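# Lift the feed hopper off the grinder onto the bench

## Task

Remove the feed hopper from where it sits on the grinder's inlet and set it down on the bench next to the grinder. It must stay there once the robot lets go, and it must not end up on the floor or anywhere off the table.

## Robot and tools

Robot: two arms, left_arm and right_arm, each ending in a sixteen-motor four-digit hand (index, middle, ring, thumb). right_arm has a right hand; left_arm has a mirrored left hand. Bases in the scene frame: left_arm at (-0.007, +0.265, +0.018) m, right_arm at (-0.002, -0.295, +0.019) m, each turned very slightly about z.

Frames. Scene frame: origin at table-top height halfway between the arms, +z up, +x forward over the table, +y toward left_arm. Arm names do not match image sides. Fixed cameras and the table use the scene frame. Each arm reports its hand pose and Hand target in its own base frame. Pose offsets are expressed in the axes of that arm's current Hand target. Hand point axes (right hand): +z runs along the straight fingers toward the tips; +x runs across the palm, away from the thumb; the palm face sits at y = -0.062 m. On the left hand, +x points toward the thumb instead. A rigid mast juts from the wrist on the palm side and can strike objects.

execute_actions(actions, cameras). actions is a list of actions, run one after another. Each action is a list of up to 15 rows, one per 1/30 s step; if there are fewer rows, the last row repeats to fill 15. Every row is one flat list of 48 numbers, each in [-1, 1], always covering both arms in this order:
- left_arm dx, dy, dz, rx, ry, rz
- the left hand's 16 motor goals
- left current_limit, left speed
- then the same 24 numbers for right_arm and its hand.
The hand motor order is index_mcp, index_abd, index_pip, index_dip, middle_mcp, middle_abd, middle_pip, middle_dip, ring_mcp, ring_abd, ring_pip, ring_dip, thumb_cmc, thumb_axl, thumb_mcp, thumb_ipl.

dx..rz are an offset, not a pose. They are measured from the Hand target as it was when the action began, in that target's axes. Every row in an action refers back to that same start, so rows do not add up within an action. A new action starts from the updated target, so sending the same offset again moves further. Scale: 1.0 means 0.6 m of travel or 180 degrees of turn. rx, ry, rz form a single rotation vector.

Hand goals are absolute hinge angles, mapped linearly between each hinge's two stops. Lower numbers bend a finger's _mcp, _pip and _dip toward the palm. These values give straight digits: _mcp +0.75, _abd 0.00, _pip +0.58, _dip +0.70, thumb_cmc +0.71, thumb_axl +0.68, thumb_mcp +0.23, thumb_ipl +0.17. Lowering thumb_cmc swings the thumb round in front of the palm. A 0 is a real goal, not a hold. To leave a hand unchanged, send back its reported hand_goal, hand_current_limit and hand_speed.

current_limit maps -1..+1 to 0..550 mA, with a floor of 11 mA. speed sets the hinge rate to (speed+1)/2 of 8.5 rad/s. Both start at +0.4 and -0.6 and keep their last written values. A finger only presses while its goal lies past the object's surface; the further past, the harder it presses.

cameras: a list of names from cam_head_left, cam_head_right, cam_high (each 672x504), or ["all"], or []. With an empty actions list, all cameras are returned by default; otherwise none are. An unknown name rejects the whole call.

zoom_image(camera, region): returns an enlarged view of [x0, y0, x1, y1] pixels from that camera's newest image. The region may be at most 504 by 504. read_manual(section) only returns licence texts. finished_scene(scene) closes the scene for good, so call it only when the hopper rests on the bench with the hands clear.

Control behaviour. Each step, the commanded orientation is limited to 40 degrees from the measured one, and position takes priority over orientation. The hand often stops short of its target. A further action, even one of all zeros, asks for the target again; if a gap remains, send it as an offset. Very small moves may not happen at all. Friction and load can leave the hand a few cm off target, and carried weight makes it sag, so command higher when lifting. If an arm is pressing on something, release it by commanding the target back beyond the current hand position. A wrist close to the first joint's axis can make the whole arm swing.

Results. Each call reports, per arm: end_effector_position (m) and end_effector_quat_wxyz in the base frame; Hand target; joint positions and velocities ("within noise" means at rest); and joint torques, which include gravity, carry offsets, and wrap at ±28 N m for joints 3 and 4. Per hand, it reports one entry per motor in the motor order: hand_goal, hand_measured, hand_current_ma (positive means pushing toward -1), and hand_state (moving, goal, blocked, or overload). It also gives hand_current_limit and hand_speed.

Risks to avoid. A motor drawing 495 mA or more for 5 s in total shuts off for 10 s and lets go of whatever it holds. A MOTOR HOT line appears at 85 °C. At 100 °C that arm's joints go limp and the arm drops for 30-60 s. Holding loads, staying stretched out, or pushing at an unreachable pose all heat the motors. If an arm stops, new commands are ignored until it recovers. Do not let the two arms or hands collide or squeeze each other. Do not strike the grinder, table or other fixed parts hard. Do not drop the hopper or release it while it is still moving. Do not let anything fall off the table. Objects may occasionally be nudged by outside pushes.

Each tool is called after "Emit:" in YAML: its name, and indented under it one key for each argument.

## Session

Emit:
execute_actions:
  actions: []

Scene clock: 0.00 s.
left_arm: end_effector_position=(+0.3885, +0.2647, +0.3030) hand_goal=(+0.754, +0.000, +0.576, +0.696, +0.754, +0.000, +0.576, +0.696, +0.754, +0.000, +0.576, +0.696, +0.714, +0.678, +0.226, +0.168) hand_measured=(+0.754, +0.000, +0.576, +0.696, +0.754, +0.000, +0.576, +0.696, +0.754, +0.000, +0.576, +0.696, +0.714, +0.678, +0.226, +0.168) hand_current_ma=(+0, +0, +0, +0, +0, +0, +0, +0, +0, +0, +0, +0, +0, +0, +0, +0) hand_state=(goal, goal, goal, goal, goal, goal, goal, goal, goal, goal, goal, goal, goal, goal, goal, goal) hand_current_limit=0.40 hand_speed=-0.60 end_effector_quat_wxyz=(+0.241, -0.361, +0.819, -0.375) | right_arm: end_effector_position=(+0.3018, +0.0888, +0.2412) hand_goal=(+0.754, +0.000, +0.576, +0.696, +0.754, +0.000, +0.576, +0.696, +0.754, +0.000, +0.576, +0.696, +0.714, +0.678, +0.226, +0.168) hand_measured=(+0.754, +0.000, +0.576, +0.696, +0.754, +0.000, +0.576, +0.696, +0.754, +0.000, +0.576, +0.696, +0.714, +0.678, +0.226, +0.168) hand_current_ma=(+0, +0, +0, +0, +0, +0, +0, +0, +0, +0, +0, +0, +0, +0, +0, +0) hand_state=(goal, goal, goal, goal, goal, goal, goal, goal, goal, goal, goal, goal, goal, goal, goal, goal) hand_current_limit=0.40 hand_speed=-0.60 end_effector_quat_wxyz=(+0.159, +0.975, +0.153, +0.033)
Joint positions: left_arm=[0.783 1.478 1.57 -1.401 0.896 -1.745] | right_arm=[0.679 1.308 1.146 -1.514 0.309 1.954]
Joint velocities: within noise
Joint torques (N m): no reading
Motor temperatures (°C): left_arm=[28 28 24 26 25 25] | right_arm=[25 29 29 26 28 27]
Heat: left arm: hottest waist 28 °C; right arm: hottest shoulder 29 °C.
Hand target: left_arm +0.3928, +0.2691, +0.3122; +0.251, -0.356, +0.820, -0.371 | right_arm +0.3067, +0.0927, +0.2499; +0.152, +0.976, +0.151, +0.046

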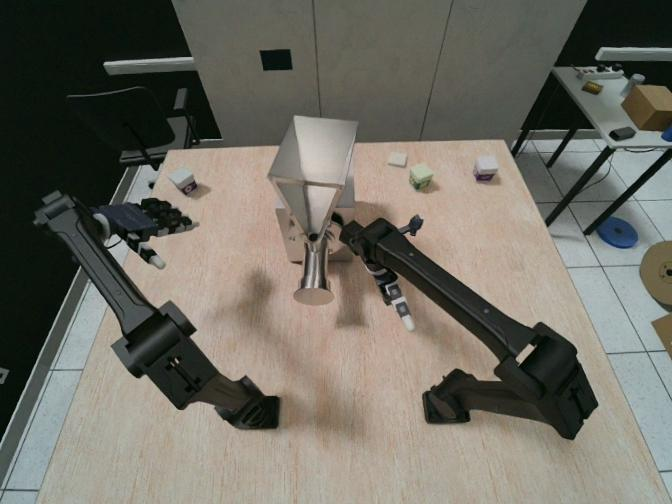

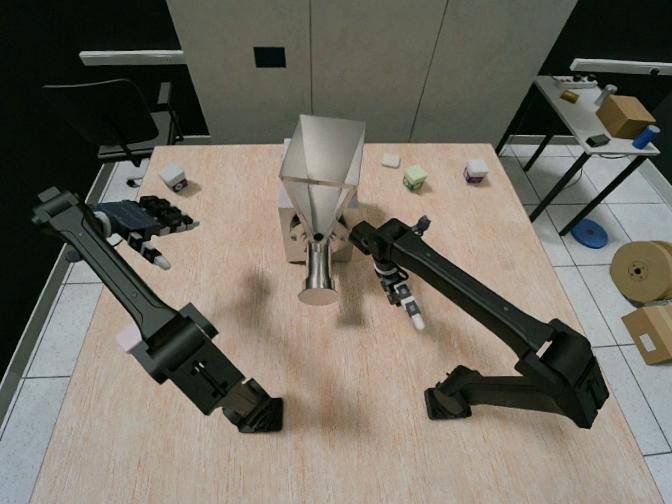

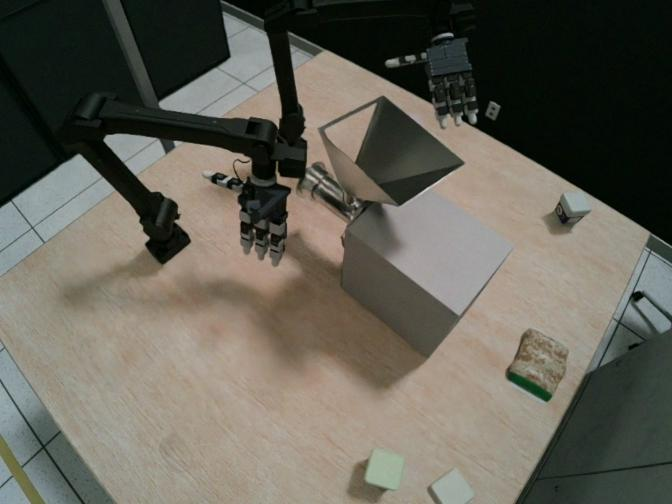

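Emit:
zoom_image:
  camera: "cam_head_left"
  region: [220, 90, 440, 330]

Emit:
zoom_image:
  camera: "cam_high"
  region: [180, 60, 540, 380]

Emit:
zoom_image:
  camera: "cam_head_right"
  region: [220, 90, 440, 330]

Scaled by 2.100 from the camera's 672x504 image, which has a finer 960x720 frame.

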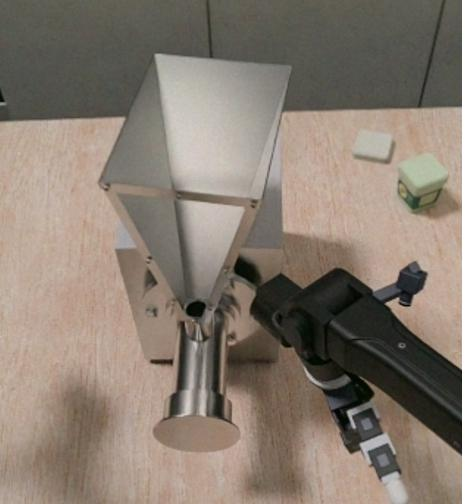

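Scaled by 1.400 from the camera's 672x504 image, which has a finer 960x720 frame.

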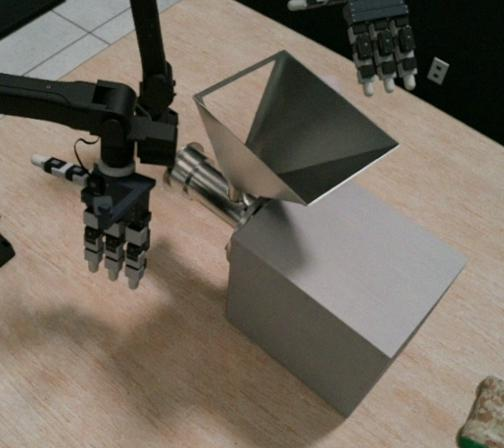

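Scaled by 2.100 from the camera's 672x504 image, which has a finer 960x720 frame.

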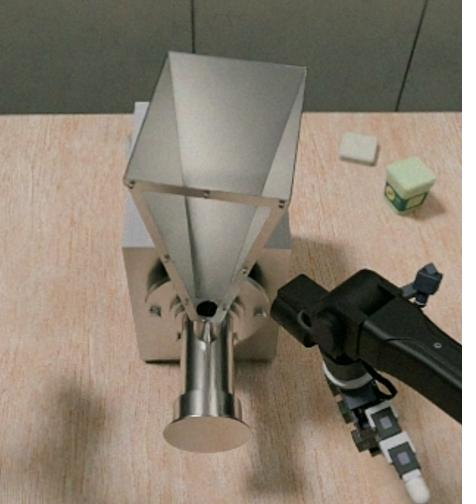

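Emit:
zoom_image:
  camera: "cam_head_left"
  region: [200, 350, 320, 450]

Emit:
zoom_image:
  camera: "cam_head_right"
  region: [200, 350, 320, 450]

Emit:
zoom_image:
  camera: "cam_head_left"
  region: [400, 350, 520, 450]

Emit:
zoom_image:
  camera: "cam_head_right"
  region: [400, 350, 520, 450]

Scaled by 4.200 from the camera's 672x504 image, which has a finer 960x720 frame.

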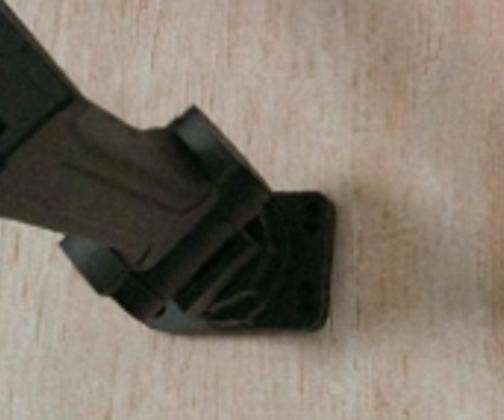

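Scaled by 4.200 from the camera's 672x504 image, which has a finer 960x720 frame.

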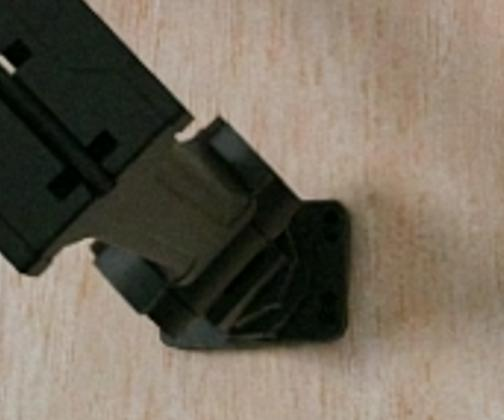

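Scaled by 4.200 from the camera's 672x504 image, which has a finer 960x720 frame.

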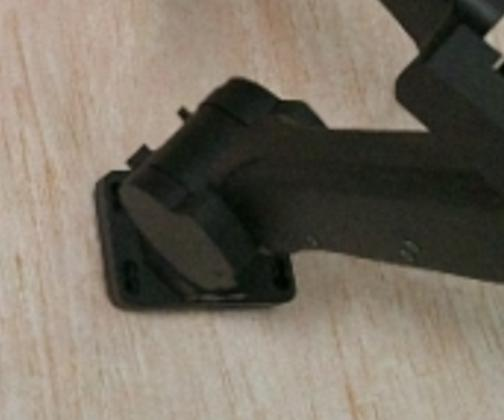

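Scaled by 4.200 from the camera's 672x504 image, which has a finer 960x720 frame.

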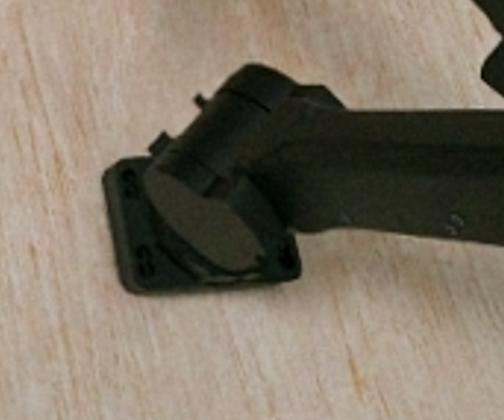

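Emit:
zoom_image:
  camera: "cam_high"
  region: [280, 80, 480, 260]

Emit:
zoom_image:
  camera: "cam_head_left"
  region: [250, 100, 370, 220]

Emit:
zoom_image:
  camera: "cam_head_left"
  region: [260, 190, 380, 310]

Scaled by 2.520 from the camera's 672x504 image, which has a finer 960x720 frame.

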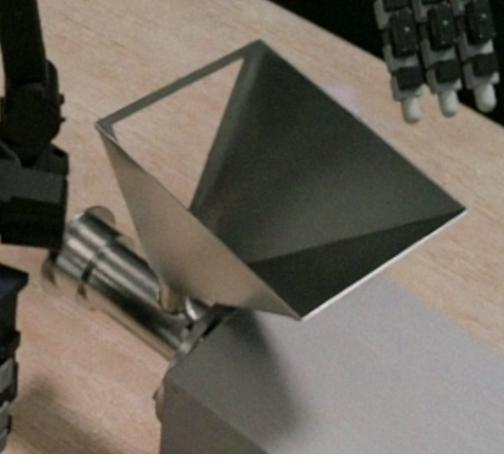

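Scaled by 4.200 from the camera's 672x504 image, which has a finer 960x720 frame.

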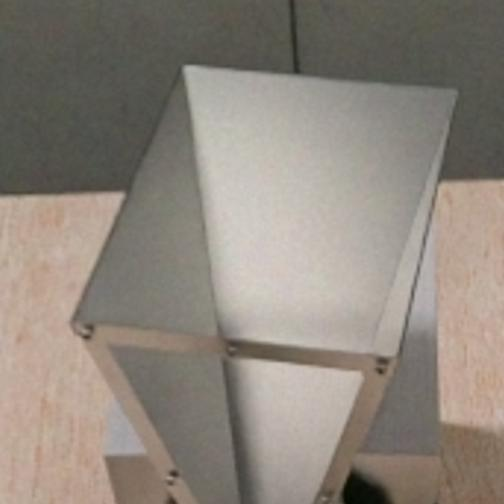

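Scaled by 4.200 from the camera's 672x504 image, which has a finer 960x720 frame.

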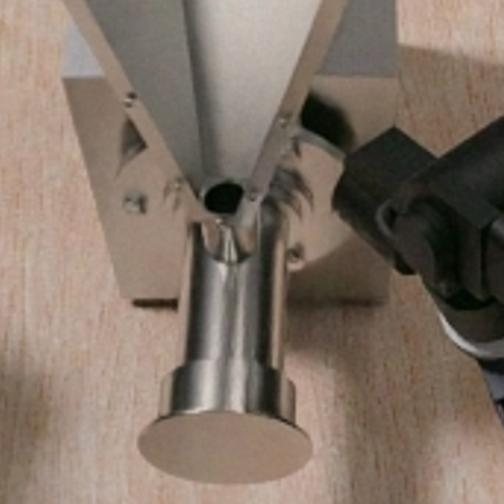

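Emit:
execute_actions:
  actions:
    - [[0,0,0,0,0,0.08,0.753,0,0.139,0.261,0.753,0,0.139,0.261,0.753,0,0.139,0.261,0.714,0.678,0.226,0.168,0.4,-0.6,-0.034,0.059,-0.035,0,0,0,0.753,0,0.139,0.261,0.753,0,0.139,0.261,0.753,0,0.139,0.261,0.714,0.678,0.226,0.168,0.4,-0.6]]
    - [[0,0,0,0,0,0.08,0.753,0,0.139,0.261,0.753,0,0.139,0.261,0.753,0,0.139,0.261,0.714,0.678,0.226,0.168,0.4,-0.6,-0.034,0.059,-0.035,0,0,0,0.753,0,0.139,0.261,0.753,0,0.139,0.261,0.753,0,0.139,0.261,0.714,0.678,0.226,0.168,0.4,-0.6]]
    - [[0,0,0,0,0,0.08,0.753,0,0.139,0.261,0.753,0,0.139,0.261,0.753,0,0.139,0.261,0.714,0.678,0.226,0.168,0.4,-0.6,-0.034,0.059,-0.035,0,0,0,0.753,0,0.139,0.261,0.753,0,0.139,0.261,0.753,0,0.139,0.261,0.714,0.678,0.226,0.168,0.4,-0.6]]
    - [[0,0,0,0,0,0.08,0.753,0,0.139,0.261,0.753,0,0.139,0.261,0.753,0,0.139,0.261,0.714,0.678,0.226,0.168,0.4,-0.6,-0.034,0.059,-0.035,0,0,0,0.753,0,0.139,0.261,0.753,0,0.139,0.261,0.753,0,0.139,0.261,0.714,0.678,0.226,0.168,0.4,-0.6]]
  cameras: ["all"]

Scene clock: 570.10 s.
left_arm: end_effector_position=(+0.3947, +0.2674, +0.3127) hand_goal=(+0.754, +0.000, +0.140, +0.262, +0.754, +0.000, +0.140, +0.262, +0.754, +0.000, +0.140, +0.262, +0.714, +0.678, +0.226, +0.168) hand_measured=(+0.748, +0.000, +0.142, +0.264, +0.746, +0.000, +0.142, +0.266, +0.748, +0.000, +0.142, +0.266, +0.708, +0.678, +0.226, +0.168) hand_current_ma=(-25, +0, +7, +11, -31, +0, +7, +13, -25, +0, +6, +13, -21, -3, -3, -1) hand_state=(goal, goal, goal, goal, goal, goal, goal, goal, goal, goal, goal, goal, goal, goal, goal, goal) hand_current_limit=0.40 hand_speed=-0.60 end_effector_quat_wxyz=(+0.397, +0.079, +0.891, -0.204) | right_arm: end_effector_position=(+0.2500, -0.0374, +0.3501) hand_goal=(+0.754, +0.000, +0.140, +0.262, +0.754, +0.000, +0.140, +0.262, +0.754, +0.000, +0.140, +0.262, +0.714, +0.678, +0.226, +0.168) hand_measured=(+0.756, +0.000, +0.146, +0.266, +0.756, +0.000, +0.146, +0.266, +0.756, +0.000, +0.146, +0.266, +0.716, +0.678, +0.224, +0.168) hand_current_ma=(+0, +0, +1, +0, +0, +0, +0, +0, +0, +0, +1, +0, +0, +0, +0, +0) hand_state=(goal, goal, goal, goal, goal, goal, goal, goal, goal, goal, goal, goal, goal, goal, goal, goal) hand_current_limit=0.40 hand_speed=-0.60 end_effector_quat_wxyz=(+0.154, +0.971, +0.156, +0.092)
Joint positions: left_arm=[0.783 1.268 1.315 -1.33 0.894 -0.749] | right_arm=[0.425 0.928 1.157 -1.699 0.346 1.659]
Joint torques (N m): left_arm=[2.08 -10.93 9.13 0.06 1.2 0.28] | right_arm=[0.5 -1.03 10.97 0.12 0.47 -0.15]
Motor temperatures (°C): left_arm=[27 31 40 26 27 25] | right_arm=[25 30 42 25 28 27]
Heat: left arm: hottest elbow 40 °C; right arm: hottest elbow 42 °C.
Hand target: left_arm +0.3928, +0.2691, +0.3122; +0.398, +0.083, +0.890, -0.204 | right_arm +0.2577, -0.0374, +0.3700; +0.152, +0.976, +0.151, +0.046
Off the commanded pose: left_arm 0.003 m, 0 deg | right_arm 0.021 m, 5 deg.
joint sent to its limit (right arm) — joint 4 (wrist pitch), lower limit. The joint targets are off in orientation, not in position.

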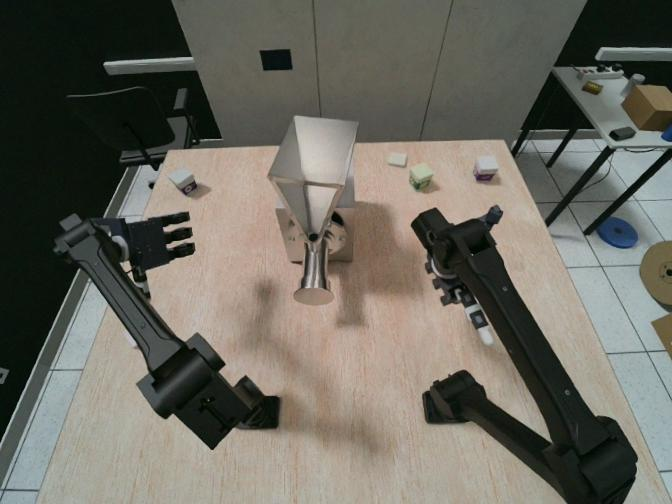

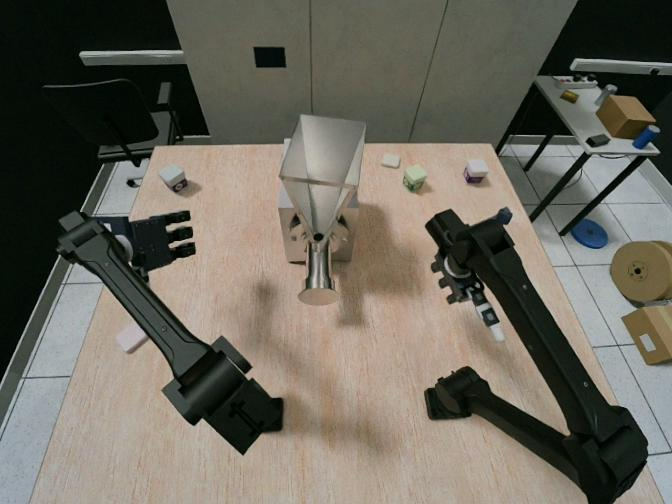

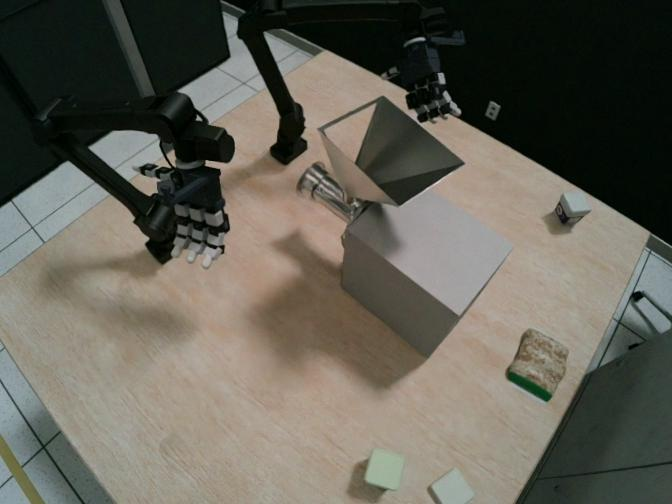

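Emit:
execute_actions:
  actions:
    - [[0,0,0,0,0,0.08,0.753,0,0.139,0.261,0.753,0,0.139,0.261,0.753,0,0.139,0.261,0.714,0.678,0.226,0.168,0.4,-0.6,0.0485,0.0213,-0.0154,0.0086,0.0735,0.0245,0.753,0,0.139,0.261,0.753,0,0.139,0.261,0.753,0,0.139,0.261,0.714,0.678,0.226,0.168,0.4,-0.6]]
    - [[0,0,0,0,0,0.08,0.753,0,0.139,0.261,0.753,0,0.139,0.261,0.753,0,0.139,0.261,0.714,0.678,0.226,0.168,0.4,-0.6,0.0522,0.0171,-0.0043,0.0086,0.0735,0.0245,0.753,0,0.139,0.261,0.753,0,0.139,0.261,0.753,0,0.139,0.261,0.714,0.678,0.226,0.168,0.4,-0.6]]
    - [[0,0,0,0,0,0.08,0.753,0,0.139,0.261,0.753,0,0.139,0.261,0.753,0,0.139,0.261,0.714,0.678,0.226,0.168,0.4,-0.6,0.0531,0.013,0.0077,0.0086,0.0735,0.0245,0.753,0,0.139,0.261,0.753,0,0.139,0.261,0.753,0,0.139,0.261,0.714,0.678,0.226,0.168,0.4,-0.6]]
    - [[0,0,0,0,0,0.08,0.753,0,0.139,0.261,0.753,0,0.139,0.261,0.753,0,0.139,0.261,0.714,0.678,0.226,0.168,0.4,-0.6,0.0508,0.0094,0.0193,0.0086,0.0735,0.0245,0.753,0,0.139,0.261,0.753,0,0.139,0.261,0.753,0,0.139,0.261,0.714,0.678,0.226,0.168,0.4,-0.6]]
    - [[0,0,0,0,0,0.08,0.753,0,0.139,0.261,0.753,0,0.139,0.261,0.753,0,0.139,0.261,0.714,0.678,0.226,0.168,0.4,-0.6,0.0456,0.0065,0.0305,0.0086,0.0735,0.0245,0.753,0,0.139,0.261,0.753,0,0.139,0.261,0.753,0,0.139,0.261,0.714,0.678,0.226,0.168,0.4,-0.6]]
  cameras: ["cam_head_left","cam_high"]

Scene clock: 602.87 s.
left_arm: end_effector_position=(+0.3921, +0.2638, +0.3082) hand_goal=(+0.754, +0.000, +0.140, +0.262, +0.754, +0.000, +0.140, +0.262, +0.754, +0.000, +0.140, +0.262, +0.714, +0.678, +0.226, +0.168) hand_measured=(+0.758, +0.000, +0.142, +0.264, +0.758, +0.000, +0.142, +0.266, +0.758, +0.000, +0.142, +0.266, +0.716, +0.678, +0.226, +0.168) hand_current_ma=(+13, +2, +7, +11, +16, +1, +7, +13, +13, +1, +6, +13, +11, -3, -4, -1) hand_state=(goal, goal, goal, goal, goal, goal, goal, goal, goal, goal, goal, goal, goal, goal, goal, goal) hand_current_limit=0.40 hand_speed=-0.60 end_effector_quat_wxyz=(+0.442, +0.586, +0.676, +0.066) | right_arm: end_effector_position=(+0.4102, -0.0323, +0.4371) hand_goal=(+0.754, +0.000, +0.140, +0.262, +0.754, +0.000, +0.140, +0.262, +0.754, +0.000, +0.140, +0.262, +0.714, +0.678, +0.226, +0.168) hand_measured=(+0.756, +0.002, +0.144, +0.264, +0.756, +0.002, +0.144, +0.264, +0.756, +0.002, +0.144, +0.264, +0.716, +0.678, +0.224, +0.168) hand_current_ma=(+0, +0, +0, +0, +0, +0, +0, +0, +0, +0, +0, +0, +0, +0, +0, +0) hand_state=(goal, goal, goal, goal, goal, goal, goal, goal, goal, goal, goal, goal, goal, goal, goal, goal) hand_current_limit=0.40 hand_speed=-0.60 end_effector_quat_wxyz=(-0.026, +0.818, +0.044, +0.574)
Joint positions: left_arm=[0.949 1.283 1.109 -1.323 0.924 0.771] | right_arm=[0.151 0.807 1.048 -0.589 0.05 1.58]
Joint torques (N m): left_arm=[2.08 -9.76 10.04 -0.31 1.35 0.31] | right_arm=[0.67 -2.96 7.75 2.62 0.08 0.05]
Heat: left arm: hottest elbow 36 °C; right arm: hottest elbow 45 °C.
Hand target: left_arm +0.3928, +0.2691, +0.3123; +0.442, +0.590, +0.672, +0.069 | right_arm +0.4078, -0.0374, +0.4397; -0.028, +0.811, +0.033, +0.584
Off the commanded pose: left_arm 0.007 m, 1 deg | right_arm 0.006 m, 2 deg.
Images, in order (width x height): cam_head_left 672x504, cam_high 672x504.

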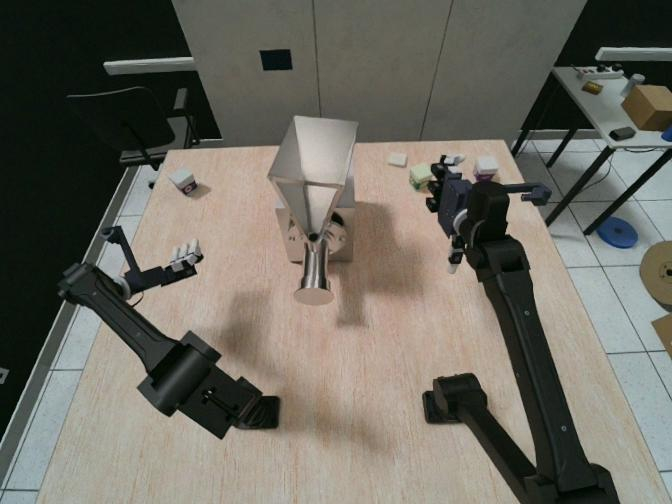

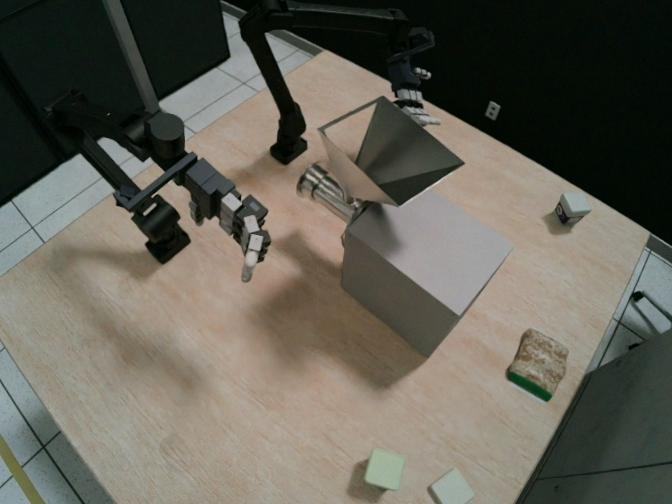

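Emit:
execute_actions:
  actions:
    - [[0,0,0,0,0,0.08,0.753,0,0.139,0.261,0.753,0,0.139,0.261,0.753,0,0.139,0.261,0.714,0.678,0.226,0.168,0.4,-0.6,0,0,0,0,0,-0.1,0.753,0,0.139,0.261,0.753,0,0.139,0.261,0.753,0,0.139,0.261,0.714,0.678,0.226,0.168,0.4,-0.6]]
    - [[0,0,0,0,0,0.08,0.753,0,0.139,0.261,0.753,0,0.139,0.261,0.753,0,0.139,0.261,0.714,0.678,0.226,0.168,0.4,-0.6,0,0,0,0,0,-0.1,0.753,0,0.139,0.261,0.753,0,0.139,0.261,0.753,0,0.139,0.261,0.714,0.678,0.226,0.168,0.4,-0.6]]
    - [[0,0,0,0,0,0,0.753,0,0.139,0.261,0.753,0,0.139,0.261,0.753,0,0.139,0.261,0.714,0.678,0.226,0.168,0.4,-0.6,0,0,0,0,0,-0.1,0.753,0,0.139,0.261,0.753,0,0.139,0.261,0.753,0,0.139,0.261,0.714,0.678,0.226,0.168,0.4,-0.6]]
    - [[0,0,0,0,0,0,0.753,0,0.139,0.261,0.753,0,0.139,0.261,0.753,0,0.139,0.261,0.714,0.678,0.226,0.168,0.4,-0.6,0,0,0,0,0,-0.1,0.753,0,0.139,0.261,0.753,0,0.139,0.261,0.753,0,0.139,0.261,0.714,0.678,0.226,0.168,0.4,-0.6]]
    - [[0,0,0,0,0,0,0.753,0,0.139,0.261,0.753,0,0.139,0.261,0.753,0,0.139,0.261,0.714,0.678,0.226,0.168,0.4,-0.6,0,0,0,0,0,-0.1,0.753,0,0.139,0.261,0.753,0,0.139,0.261,0.753,0,0.139,0.261,0.714,0.678,0.226,0.168,0.4,-0.6]]
    - [[0,0,0,0,0,0,0.753,0,0.139,0.261,0.753,0,0.139,0.261,0.753,0,0.139,0.261,0.714,0.678,0.226,0.168,0.4,-0.6,0,0,0,0,0,-0.1,0.753,0,0.139,0.261,0.753,0,0.139,0.261,0.753,0,0.139,0.261,0.714,0.678,0.226,0.168,0.4,-0.6]]
    - [[0,0,0,0,0,0,0.753,0,0.139,0.261,0.753,0,0.139,0.261,0.753,0,0.139,0.261,0.714,0.678,0.226,0.168,0.4,-0.6,0,0,0,0,0,-0.1,0.753,0,0.139,0.261,0.753,0,0.139,0.261,0.753,0,0.139,0.261,0.714,0.678,0.226,0.168,0.4,-0.6]]
    - [[0,0,0,0,0,0,0.753,0,0.139,0.261,0.753,0,0.139,0.261,0.753,0,0.139,0.261,0.714,0.678,0.226,0.168,0.4,-0.6,0,0,0,0,0,-0.1,0.753,0,0.139,0.261,0.753,0,0.139,0.261,0.753,0,0.139,0.261,0.714,0.678,0.226,0.168,0.4,-0.6]]
    - [[0,0,0,0,0,0,0.753,0,0.139,0.261,0.753,0,0.139,0.261,0.753,0,0.139,0.261,0.714,0.678,0.226,0.168,0.4,-0.6,0,0,0,0,0,-0.1,0.753,0,0.139,0.261,0.753,0,0.139,0.261,0.753,0,0.139,0.261,0.714,0.678,0.226,0.168,0.4,-0.6]]
  cameras: ["cam_head_left","cam_high"]

Scene clock: 631.97 s.
left_arm: end_effector_position=(+0.3871, +0.2558, +0.2947) hand_goal=(+0.754, +0.000, +0.140, +0.262, +0.754, +0.000, +0.140, +0.262, +0.754, +0.000, +0.140, +0.262, +0.714, +0.678, +0.226, +0.168) hand_measured=(+0.758, +0.000, +0.142, +0.264, +0.760, +0.000, +0.142, +0.266, +0.758, +0.000, +0.142, +0.266, +0.718, +0.678, +0.226, +0.168) hand_current_ma=(+20, +2, +7, +11, +25, +1, +7, +13, +20, +1, +6, +13, +19, -3, -4, -1) hand_state=(goal, goal, goal, goal, goal, goal, goal, goal, goal, goal, goal, goal, goal, goal, goal, goal) hand_current_limit=0.40 hand_speed=-0.60 end_effector_quat_wxyz=(+0.417, +0.733, +0.514, +0.158) | right_arm: end_effector_position=(+0.4029, -0.0305, +0.4033) hand_goal=(+0.754, +0.000, +0.140, +0.262, +0.754, +0.000, +0.140, +0.262, +0.754, +0.000, +0.140, +0.262, +0.714, +0.678, +0.226, +0.168) hand_measured=(+0.760, +0.000, +0.144, +0.264, +0.762, +0.000, +0.144, +0.264, +0.762, +0.000, +0.144, +0.264, +0.722, +0.678, +0.224, +0.168) hand_current_ma=(+1, +0, +0, +0, +1, +0, +0, +0, +1, +0, +0, +0, +1, +0, +0, +0) hand_state=(goal, goal, goal, goal, goal, goal, goal, goal, goal, goal, goal, goal, goal, goal, goal, goal) hand_current_limit=0.40 hand_speed=-0.60 end_effector_quat_wxyz=(+0.550, +0.108, +0.817, +0.134)
Joint positions: left_arm=[0.997 1.391 1.117 -1.328 0.925 1.361] | right_arm=[-0.479 0.814 0.803 -0.422 -0.542 -1.435]
Joint torques (N m): left_arm=[2.08 -11.05 12.45 -0.5 1.39 0.28] | right_arm=[0.73 -1.49 13.44 1.52 -0.21 -0.08]
Heat: left arm: hottest elbow 38 °C; right arm: hottest elbow 41 °C.
Hand target: left_arm +0.3928, +0.2691, +0.3121; +0.411, +0.739, +0.504, +0.177 | right_arm +0.4077, -0.0374, +0.4398; +0.572, +0.095, +0.806, +0.119
Off the commanded pose: left_arm 0.023 m, 3 deg | right_arm 0.037 m, 4 deg.
Images, in order (width x height): cam_head_left 672x504, cam_high 672x504.

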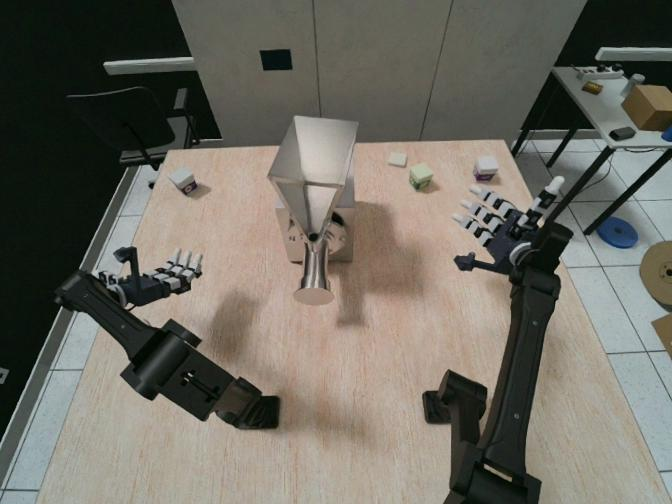

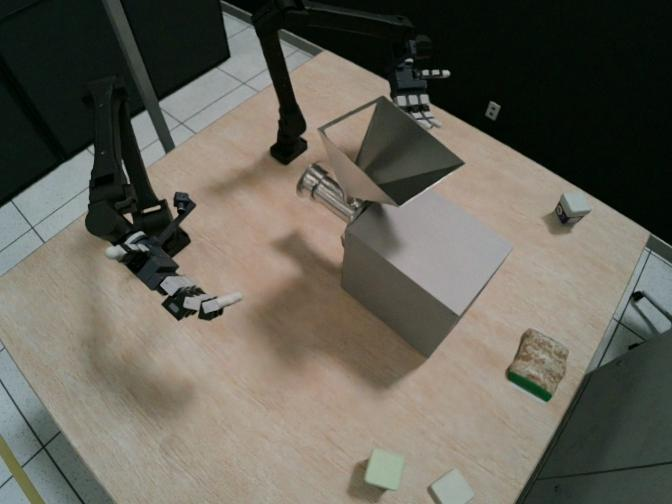

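Emit:
execute_actions:
  actions:
    - [[-0.028,0.0535,0,-0.0399,0.0304,0.0881,0.753,0,0.139,0.261,0.753,0,0.139,0.261,0.753,0,0.139,0.261,0.714,0.678,0.226,0.168,0.4,-0.6,0,0,0,-0.0078,-0.064,-0.0042,0.753,0,0.139,0.261,0.753,0,0.139,0.261,0.753,0,0.139,0.261,0.714,0.678,0.226,0.168,0.4,-0.6]]
    - [[-0.0127,0.0588,0.0055,-0.0399,0.0304,0.0881,0.753,0,0.139,0.261,0.753,0,0.139,0.261,0.753,0,0.139,0.261,0.714,0.678,0.226,0.168,0.4,-0.6,0,0,0,-0.0078,-0.064,-0.0042,0.753,0,0.139,0.261,0.753,0,0.139,0.261,0.753,0,0.139,0.261,0.714,0.678,0.226,0.168,0.4,-0.6]]
    - [[0.0028,0.059,0.0125,-0.0399,0.0304,0.0881,0.753,0,0.139,0.261,0.753,0,0.139,0.261,0.753,0,0.139,0.261,0.714,0.678,0.226,0.168,0.4,-0.6,0.0225,0.0967,-0.0213,0,0,0,0.753,0,0.139,0.261,0.753,0,0.139,0.261,0.753,0,0.139,0.261,0.714,0.678,0.226,0.168,0.4,-0.6]]
    - [[0.0172,0.0543,0.0207,-0.0399,0.0304,0.0881,0.753,0,0.139,0.261,0.753,0,0.139,0.261,0.753,0,0.139,0.261,0.714,0.678,0.226,0.168,0.4,-0.6,0.0225,0.0967,-0.0213,0,0,0,0.753,0,0.139,0.261,0.753,0,0.139,0.261,0.753,0,0.139,0.261,0.714,0.678,0.226,0.168,0.4,-0.6]]
    - [[0.0285,0.0448,0.029,-0.0399,0.0304,0.0881,0.753,0,0.139,0.261,0.753,0,0.139,0.261,0.753,0,0.139,0.261,0.714,0.678,0.226,0.168,0.4,-0.6,0,0,0,0,0,0,0.753,0,0.139,0.261,0.753,0,0.139,0.261,0.753,0,0.139,0.261,0.714,0.678,0.226,0.168,0.4,-0.6]]
  cameras: ["all"]

Scene clock: 697.60 s.
left_arm: end_effector_position=(+0.4462, +0.1650, +0.4413) hand_goal=(+0.754, +0.000, +0.140, +0.262, +0.754, +0.000, +0.140, +0.262, +0.754, +0.000, +0.140, +0.262, +0.714, +0.678, +0.226, +0.168) hand_measured=(+0.762, -0.002, +0.142, +0.264, +0.762, +0.000, +0.142, +0.266, +0.760, -0.002, +0.142, +0.266, +0.722, +0.678, +0.226, +0.168) hand_current_ma=(+32, -3, +7, +11, +37, -3, +7, +13, +28, -3, +6, +13, +33, -3, -5, -1) hand_state=(goal, goal, goal, goal, goal, goal, goal, goal, goal, goal, goal, goal, goal, goal, goal, goal) hand_current_limit=0.40 hand_speed=-0.60 end_effector_quat_wxyz=(+0.277, +0.685, -0.065, +0.671) | right_arm: end_effector_position=(+0.3806, +0.0752, +0.4493) hand_goal=(+0.754, +0.000, +0.140, +0.262, +0.754, +0.000, +0.140, +0.262, +0.754, +0.000, +0.140, +0.262, +0.714, +0.678, +0.226, +0.168) hand_measured=(+0.758, -0.002, +0.142, +0.264, +0.758, -0.002, +0.142, +0.264, +0.758, -0.002, +0.142, +0.264, +0.720, +0.678, +0.224, +0.168) hand_current_ma=(+0, +0, +0, +0, +0, +0, +0, +0, +0, +0, +0, +0, +1, +0, +0, +0) hand_state=(goal, goal, goal, goal, goal, goal, goal, goal, goal, goal, goal, goal, goal, goal, goal, goal) hand_current_limit=0.40 hand_speed=-0.60 end_effector_quat_wxyz=(+0.728, +0.100, +0.669, +0.110)
Joint positions: left_arm=[0.756 1.403 1.023 0.547 1.239 1.117] | right_arm=[0.004 0.634 0.561 0.158 0.002 -1.272]
Joint torques (N m): left_arm=[1.14 -11.99 11.51 1.44 -0.31 -0.17] | right_arm=[2.61 -0.38 8.34 1.68 0.19 -0.05]
Motor temperatures (°C): left_arm=[27 31 41 26 28 25] | right_arm=[25 29 53 26 28 27]
Heat: left arm: hottest elbow 41 °C; right arm: hottest elbow 53 °C.
Hand target: left_arm +0.4533, +0.1688, +0.4506; +0.278, +0.676, -0.068, +0.679 | right_arm +0.3801, +0.0812, +0.4447; +0.725, +0.092, +0.673, +0.110
Off the commanded pose: left_arm 0.012 m, 1 deg | right_arm 0.008 m, 1 deg.

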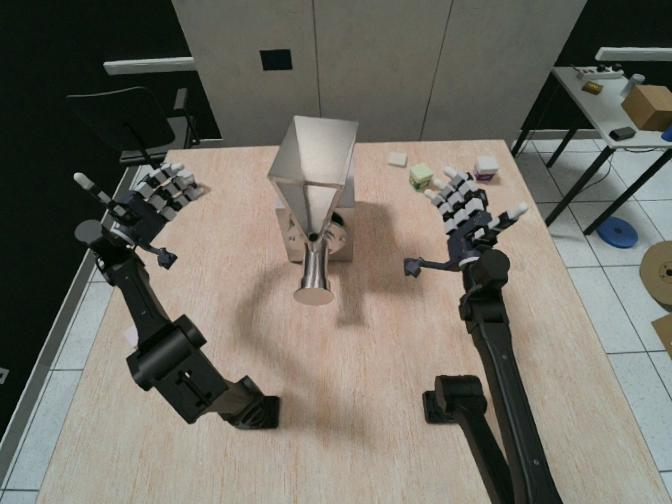

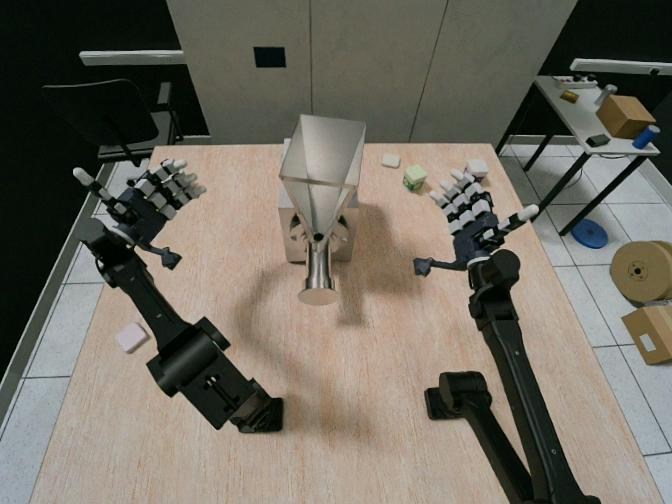

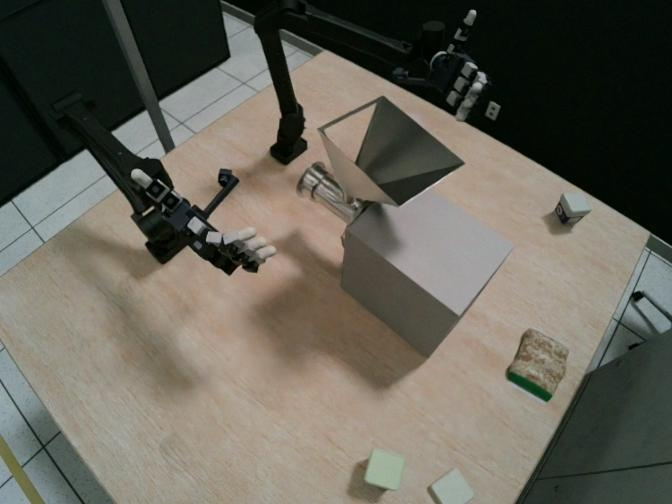

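Emit:
zoom_image:
  camera: "cam_head_left"
  region: [400, 150, 540, 290]

Emit:
zoom_image:
  camera: "cam_head_right"
  region: [400, 150, 540, 290]

Emit:
zoom_image:
  camera: "cam_head_left"
  region: [60, 150, 220, 290]

Emit:
zoom_image:
  camera: "cam_head_right"
  region: [60, 150, 220, 290]

Scaled by 3.600 from the camera's 672x504 image, which has a finer 960x720 frame.

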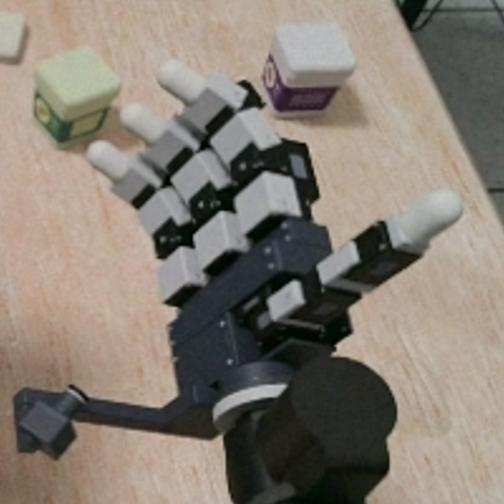

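Scaled by 3.600 from the camera's 672x504 image, which has a finer 960x720 frame.

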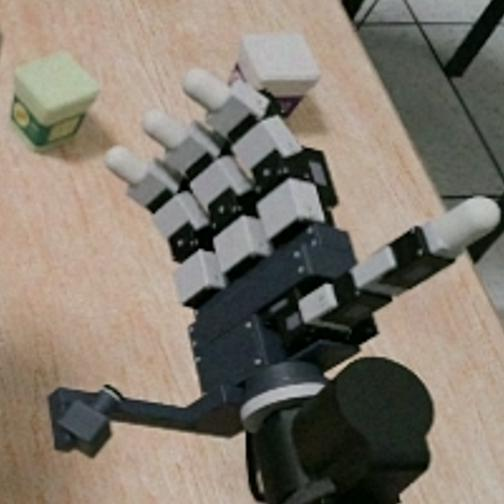

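Scaled by 3.150 from the camera's 672x504 image, which has a finer 960x720 frame.

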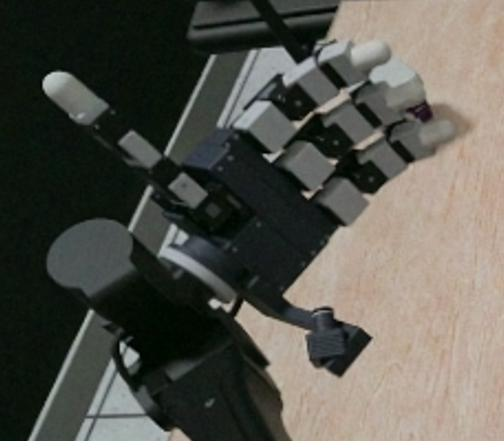

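Scaled by 3.150 from the camera's 672x504 image, which has a finer 960x720 frame.

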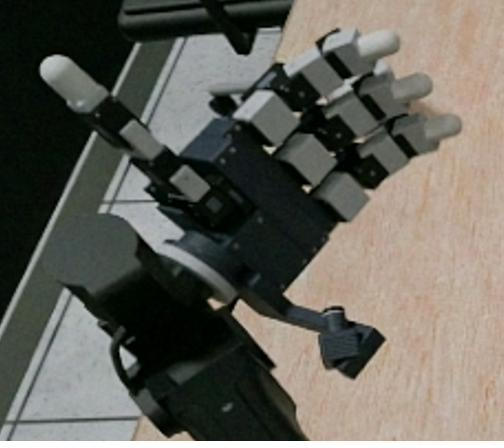

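Emit:
execute_actions:
  actions:
    - [[-0.0227,0.0685,0.042,0,0,0,0.753,0,0.139,0.261,0.753,0,0.139,0.261,0.753,0,0.139,0.261,0.714,0.678,0.226,0.168,0.4,-0.6,0.018,0.073,-0.002,0,0,0,0.753,0,0.139,0.261,0.753,0,0.139,0.261,0.753,0,0.139,0.261,0.714,0.678,0.226,0.168,0.4,-0.6]]
    - [[-0.0227,0.0685,0.042,0,0,0,0.753,0,0.139,0.261,0.753,0,0.139,0.261,0.753,0,0.139,0.261,0.714,0.678,0.226,0.168,0.4,-0.6,0.018,0.073,-0.002,0,0,0,0.753,0,0.139,0.261,0.753,0,0.139,0.261,0.753,0,0.139,0.261,0.714,0.678,0.226,0.168,0.4,-0.6]]
    - [[-0.0227,0.0685,0.042,0,0,0,0.753,0,0.139,0.261,0.753,0,0.139,0.261,0.753,0,0.139,0.261,0.714,0.678,0.226,0.168,0.4,-0.6,0.018,0.073,-0.002,0,0,0,0.753,0,0.139,0.261,0.753,0,0.139,0.261,0.753,0,0.139,0.261,0.714,0.678,0.226,0.168,0.4,-0.6]]
    - [[-0.0227,0.0685,0.042,0,0,0,0.753,0,0.139,0.261,0.753,0,0.139,0.261,0.753,0,0.139,0.261,0.714,0.678,0.226,0.168,0.4,-0.6,0,0,0,0,0,0,0.753,0,0.139,0.261,0.753,0,0.139,0.261,0.753,0,0.139,0.261,0.714,0.678,0.226,0.168,0.4,-0.6]]
  cameras: ["all"]

Emit:
zoom_image:
  camera: "cam_head_left"
  region: [200, 90, 440, 330]

Emit:
zoom_image:
  camera: "cam_head_right"
  region: [200, 90, 440, 330]

Emit:
zoom_image:
  camera: "cam_high"
  region: [180, 30, 500, 270]

Scene clock: 795.03 s.
left_arm: end_effector_position=(+0.4613, -0.0306, +0.4555) hand_goal=(+0.754, +0.000, +0.140, +0.262, +0.754, +0.000, +0.140, +0.262, +0.754, +0.000, +0.140, +0.262, +0.714, +0.678, +0.226, +0.168) hand_measured=(+0.758, -0.002, +0.142, +0.264, +0.760, -0.002, +0.142, +0.266, +0.758, -0.002, +0.142, +0.266, +0.722, +0.678, +0.226, +0.168) hand_current_ma=(+18, -5, +7, +10, +22, -5, +7, +12, +18, -5, +6, +12, +30, -3, -5, -1) hand_state=(goal, goal, goal, goal, goal, goal, goal, goal, goal, goal, goal, goal, goal, goal, goal, goal) hand_current_limit=0.40 hand_speed=-0.60 end_effector_quat_wxyz=(+0.284, +0.674, -0.065, +0.679) | right_arm: end_effector_position=(+0.3736, +0.2107, +0.4152) hand_goal=(+0.754, +0.000, +0.140, +0.262, +0.754, +0.000, +0.140, +0.262, +0.754, +0.000, +0.140, +0.262, +0.714, +0.678, +0.226, +0.168) hand_measured=(+0.758, -0.002, +0.142, +0.264, +0.758, -0.002, +0.142, +0.264, +0.758, -0.002, +0.142, +0.264, +0.720, +0.678, +0.224, +0.168) hand_current_ma=(+0, +0, +0, +0, +0, +0, +0, +0, +0, +0, +0, +0, +1, +0, +0, +0) hand_state=(goal, goal, goal, goal, goal, goal, goal, goal, goal, goal, goal, goal, goal, goal, goal, goal) hand_current_limit=0.40 hand_speed=-0.60 end_effector_quat_wxyz=(+0.708, +0.089, +0.694, +0.097)
Joint positions: left_arm=[0.321 1.15 0.836 0.433 0.81 1.185] | right_arm=[0.586 0.755 0.561 0.219 0.578 -1.321]
Joint torques (N m): left_arm=[1.73 -9.82 9.57 1.09 -0.22 0.14] | right_arm=[2.26 -1.08 11.89 2.54 0.16 -0.05]
Motor temperatures (°C): left_arm=[27 31 39 26 27 26] | right_arm=[25 28 42 26 28 27]
Heat: left arm: hottest elbow 39 °C; right arm: hottest elbow 42 °C.
Hand target: left_arm +0.4610, -0.0314, +0.4527; +0.278, +0.676, -0.068, +0.679 | right_arm +0.3740, +0.2163, +0.4504; +0.725, +0.092, +0.673, +0.110
Off the commanded pose: left_arm 0.003 m, 1 deg | right_arm 0.036 m, 3 deg.

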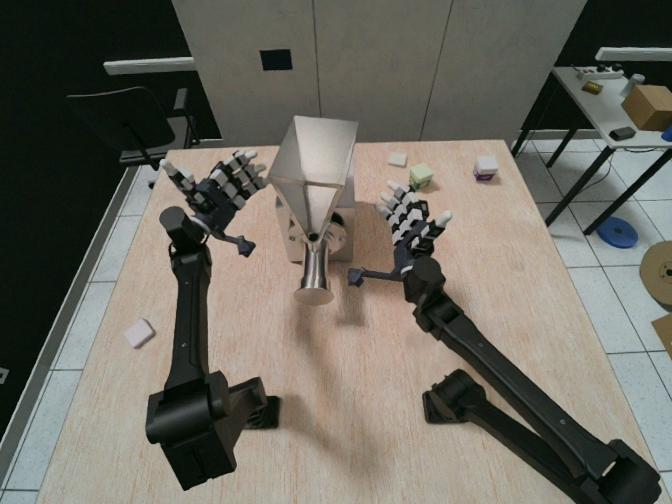

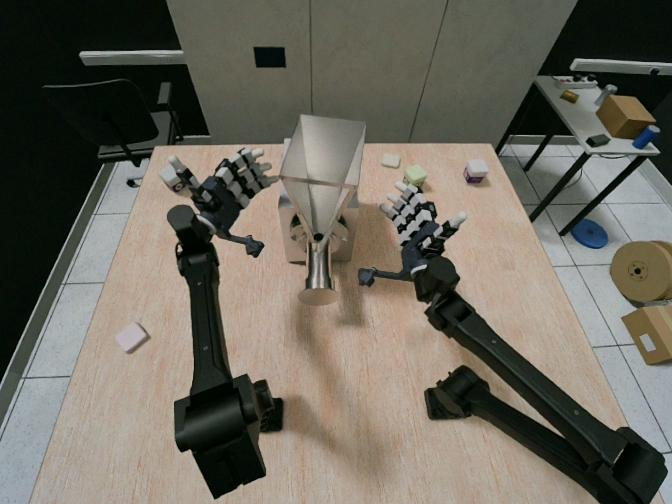

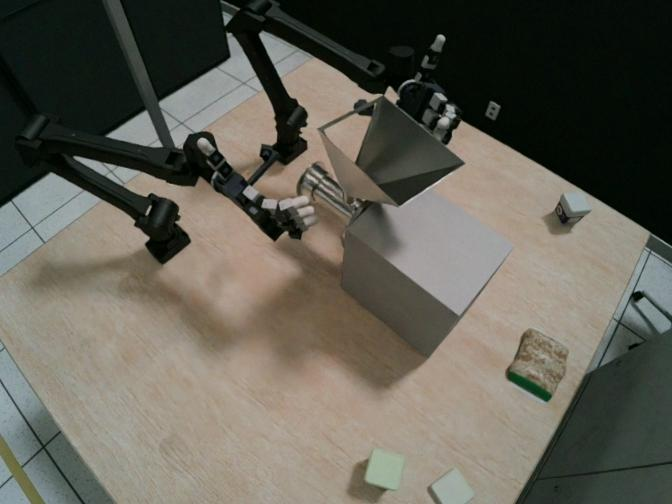

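Scaled by 2.100 from the camera's 672x504 image, which has a finer 960x720 frame.

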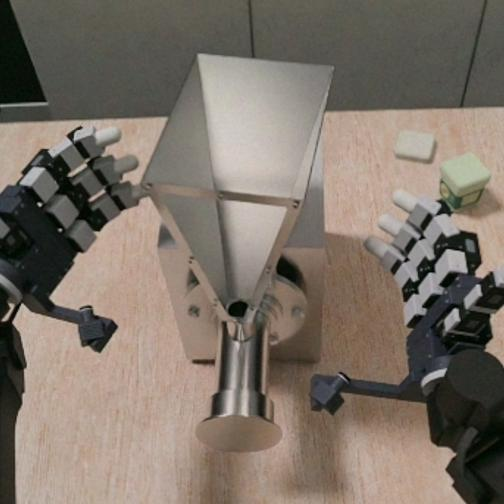

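Scaled by 2.100 from the camera's 672x504 image, which has a finer 960x720 frame.

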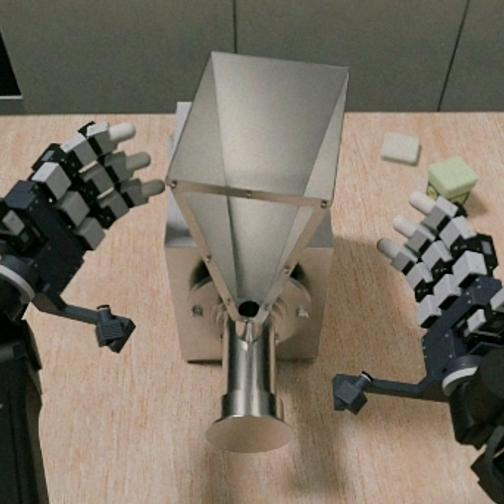

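Scaled by 1.575 from the camera's 672x504 image, which has a finer 960x720 frame.

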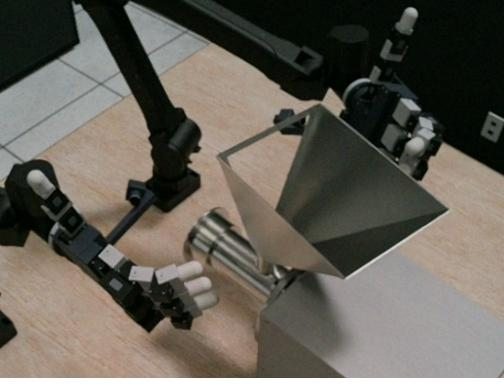

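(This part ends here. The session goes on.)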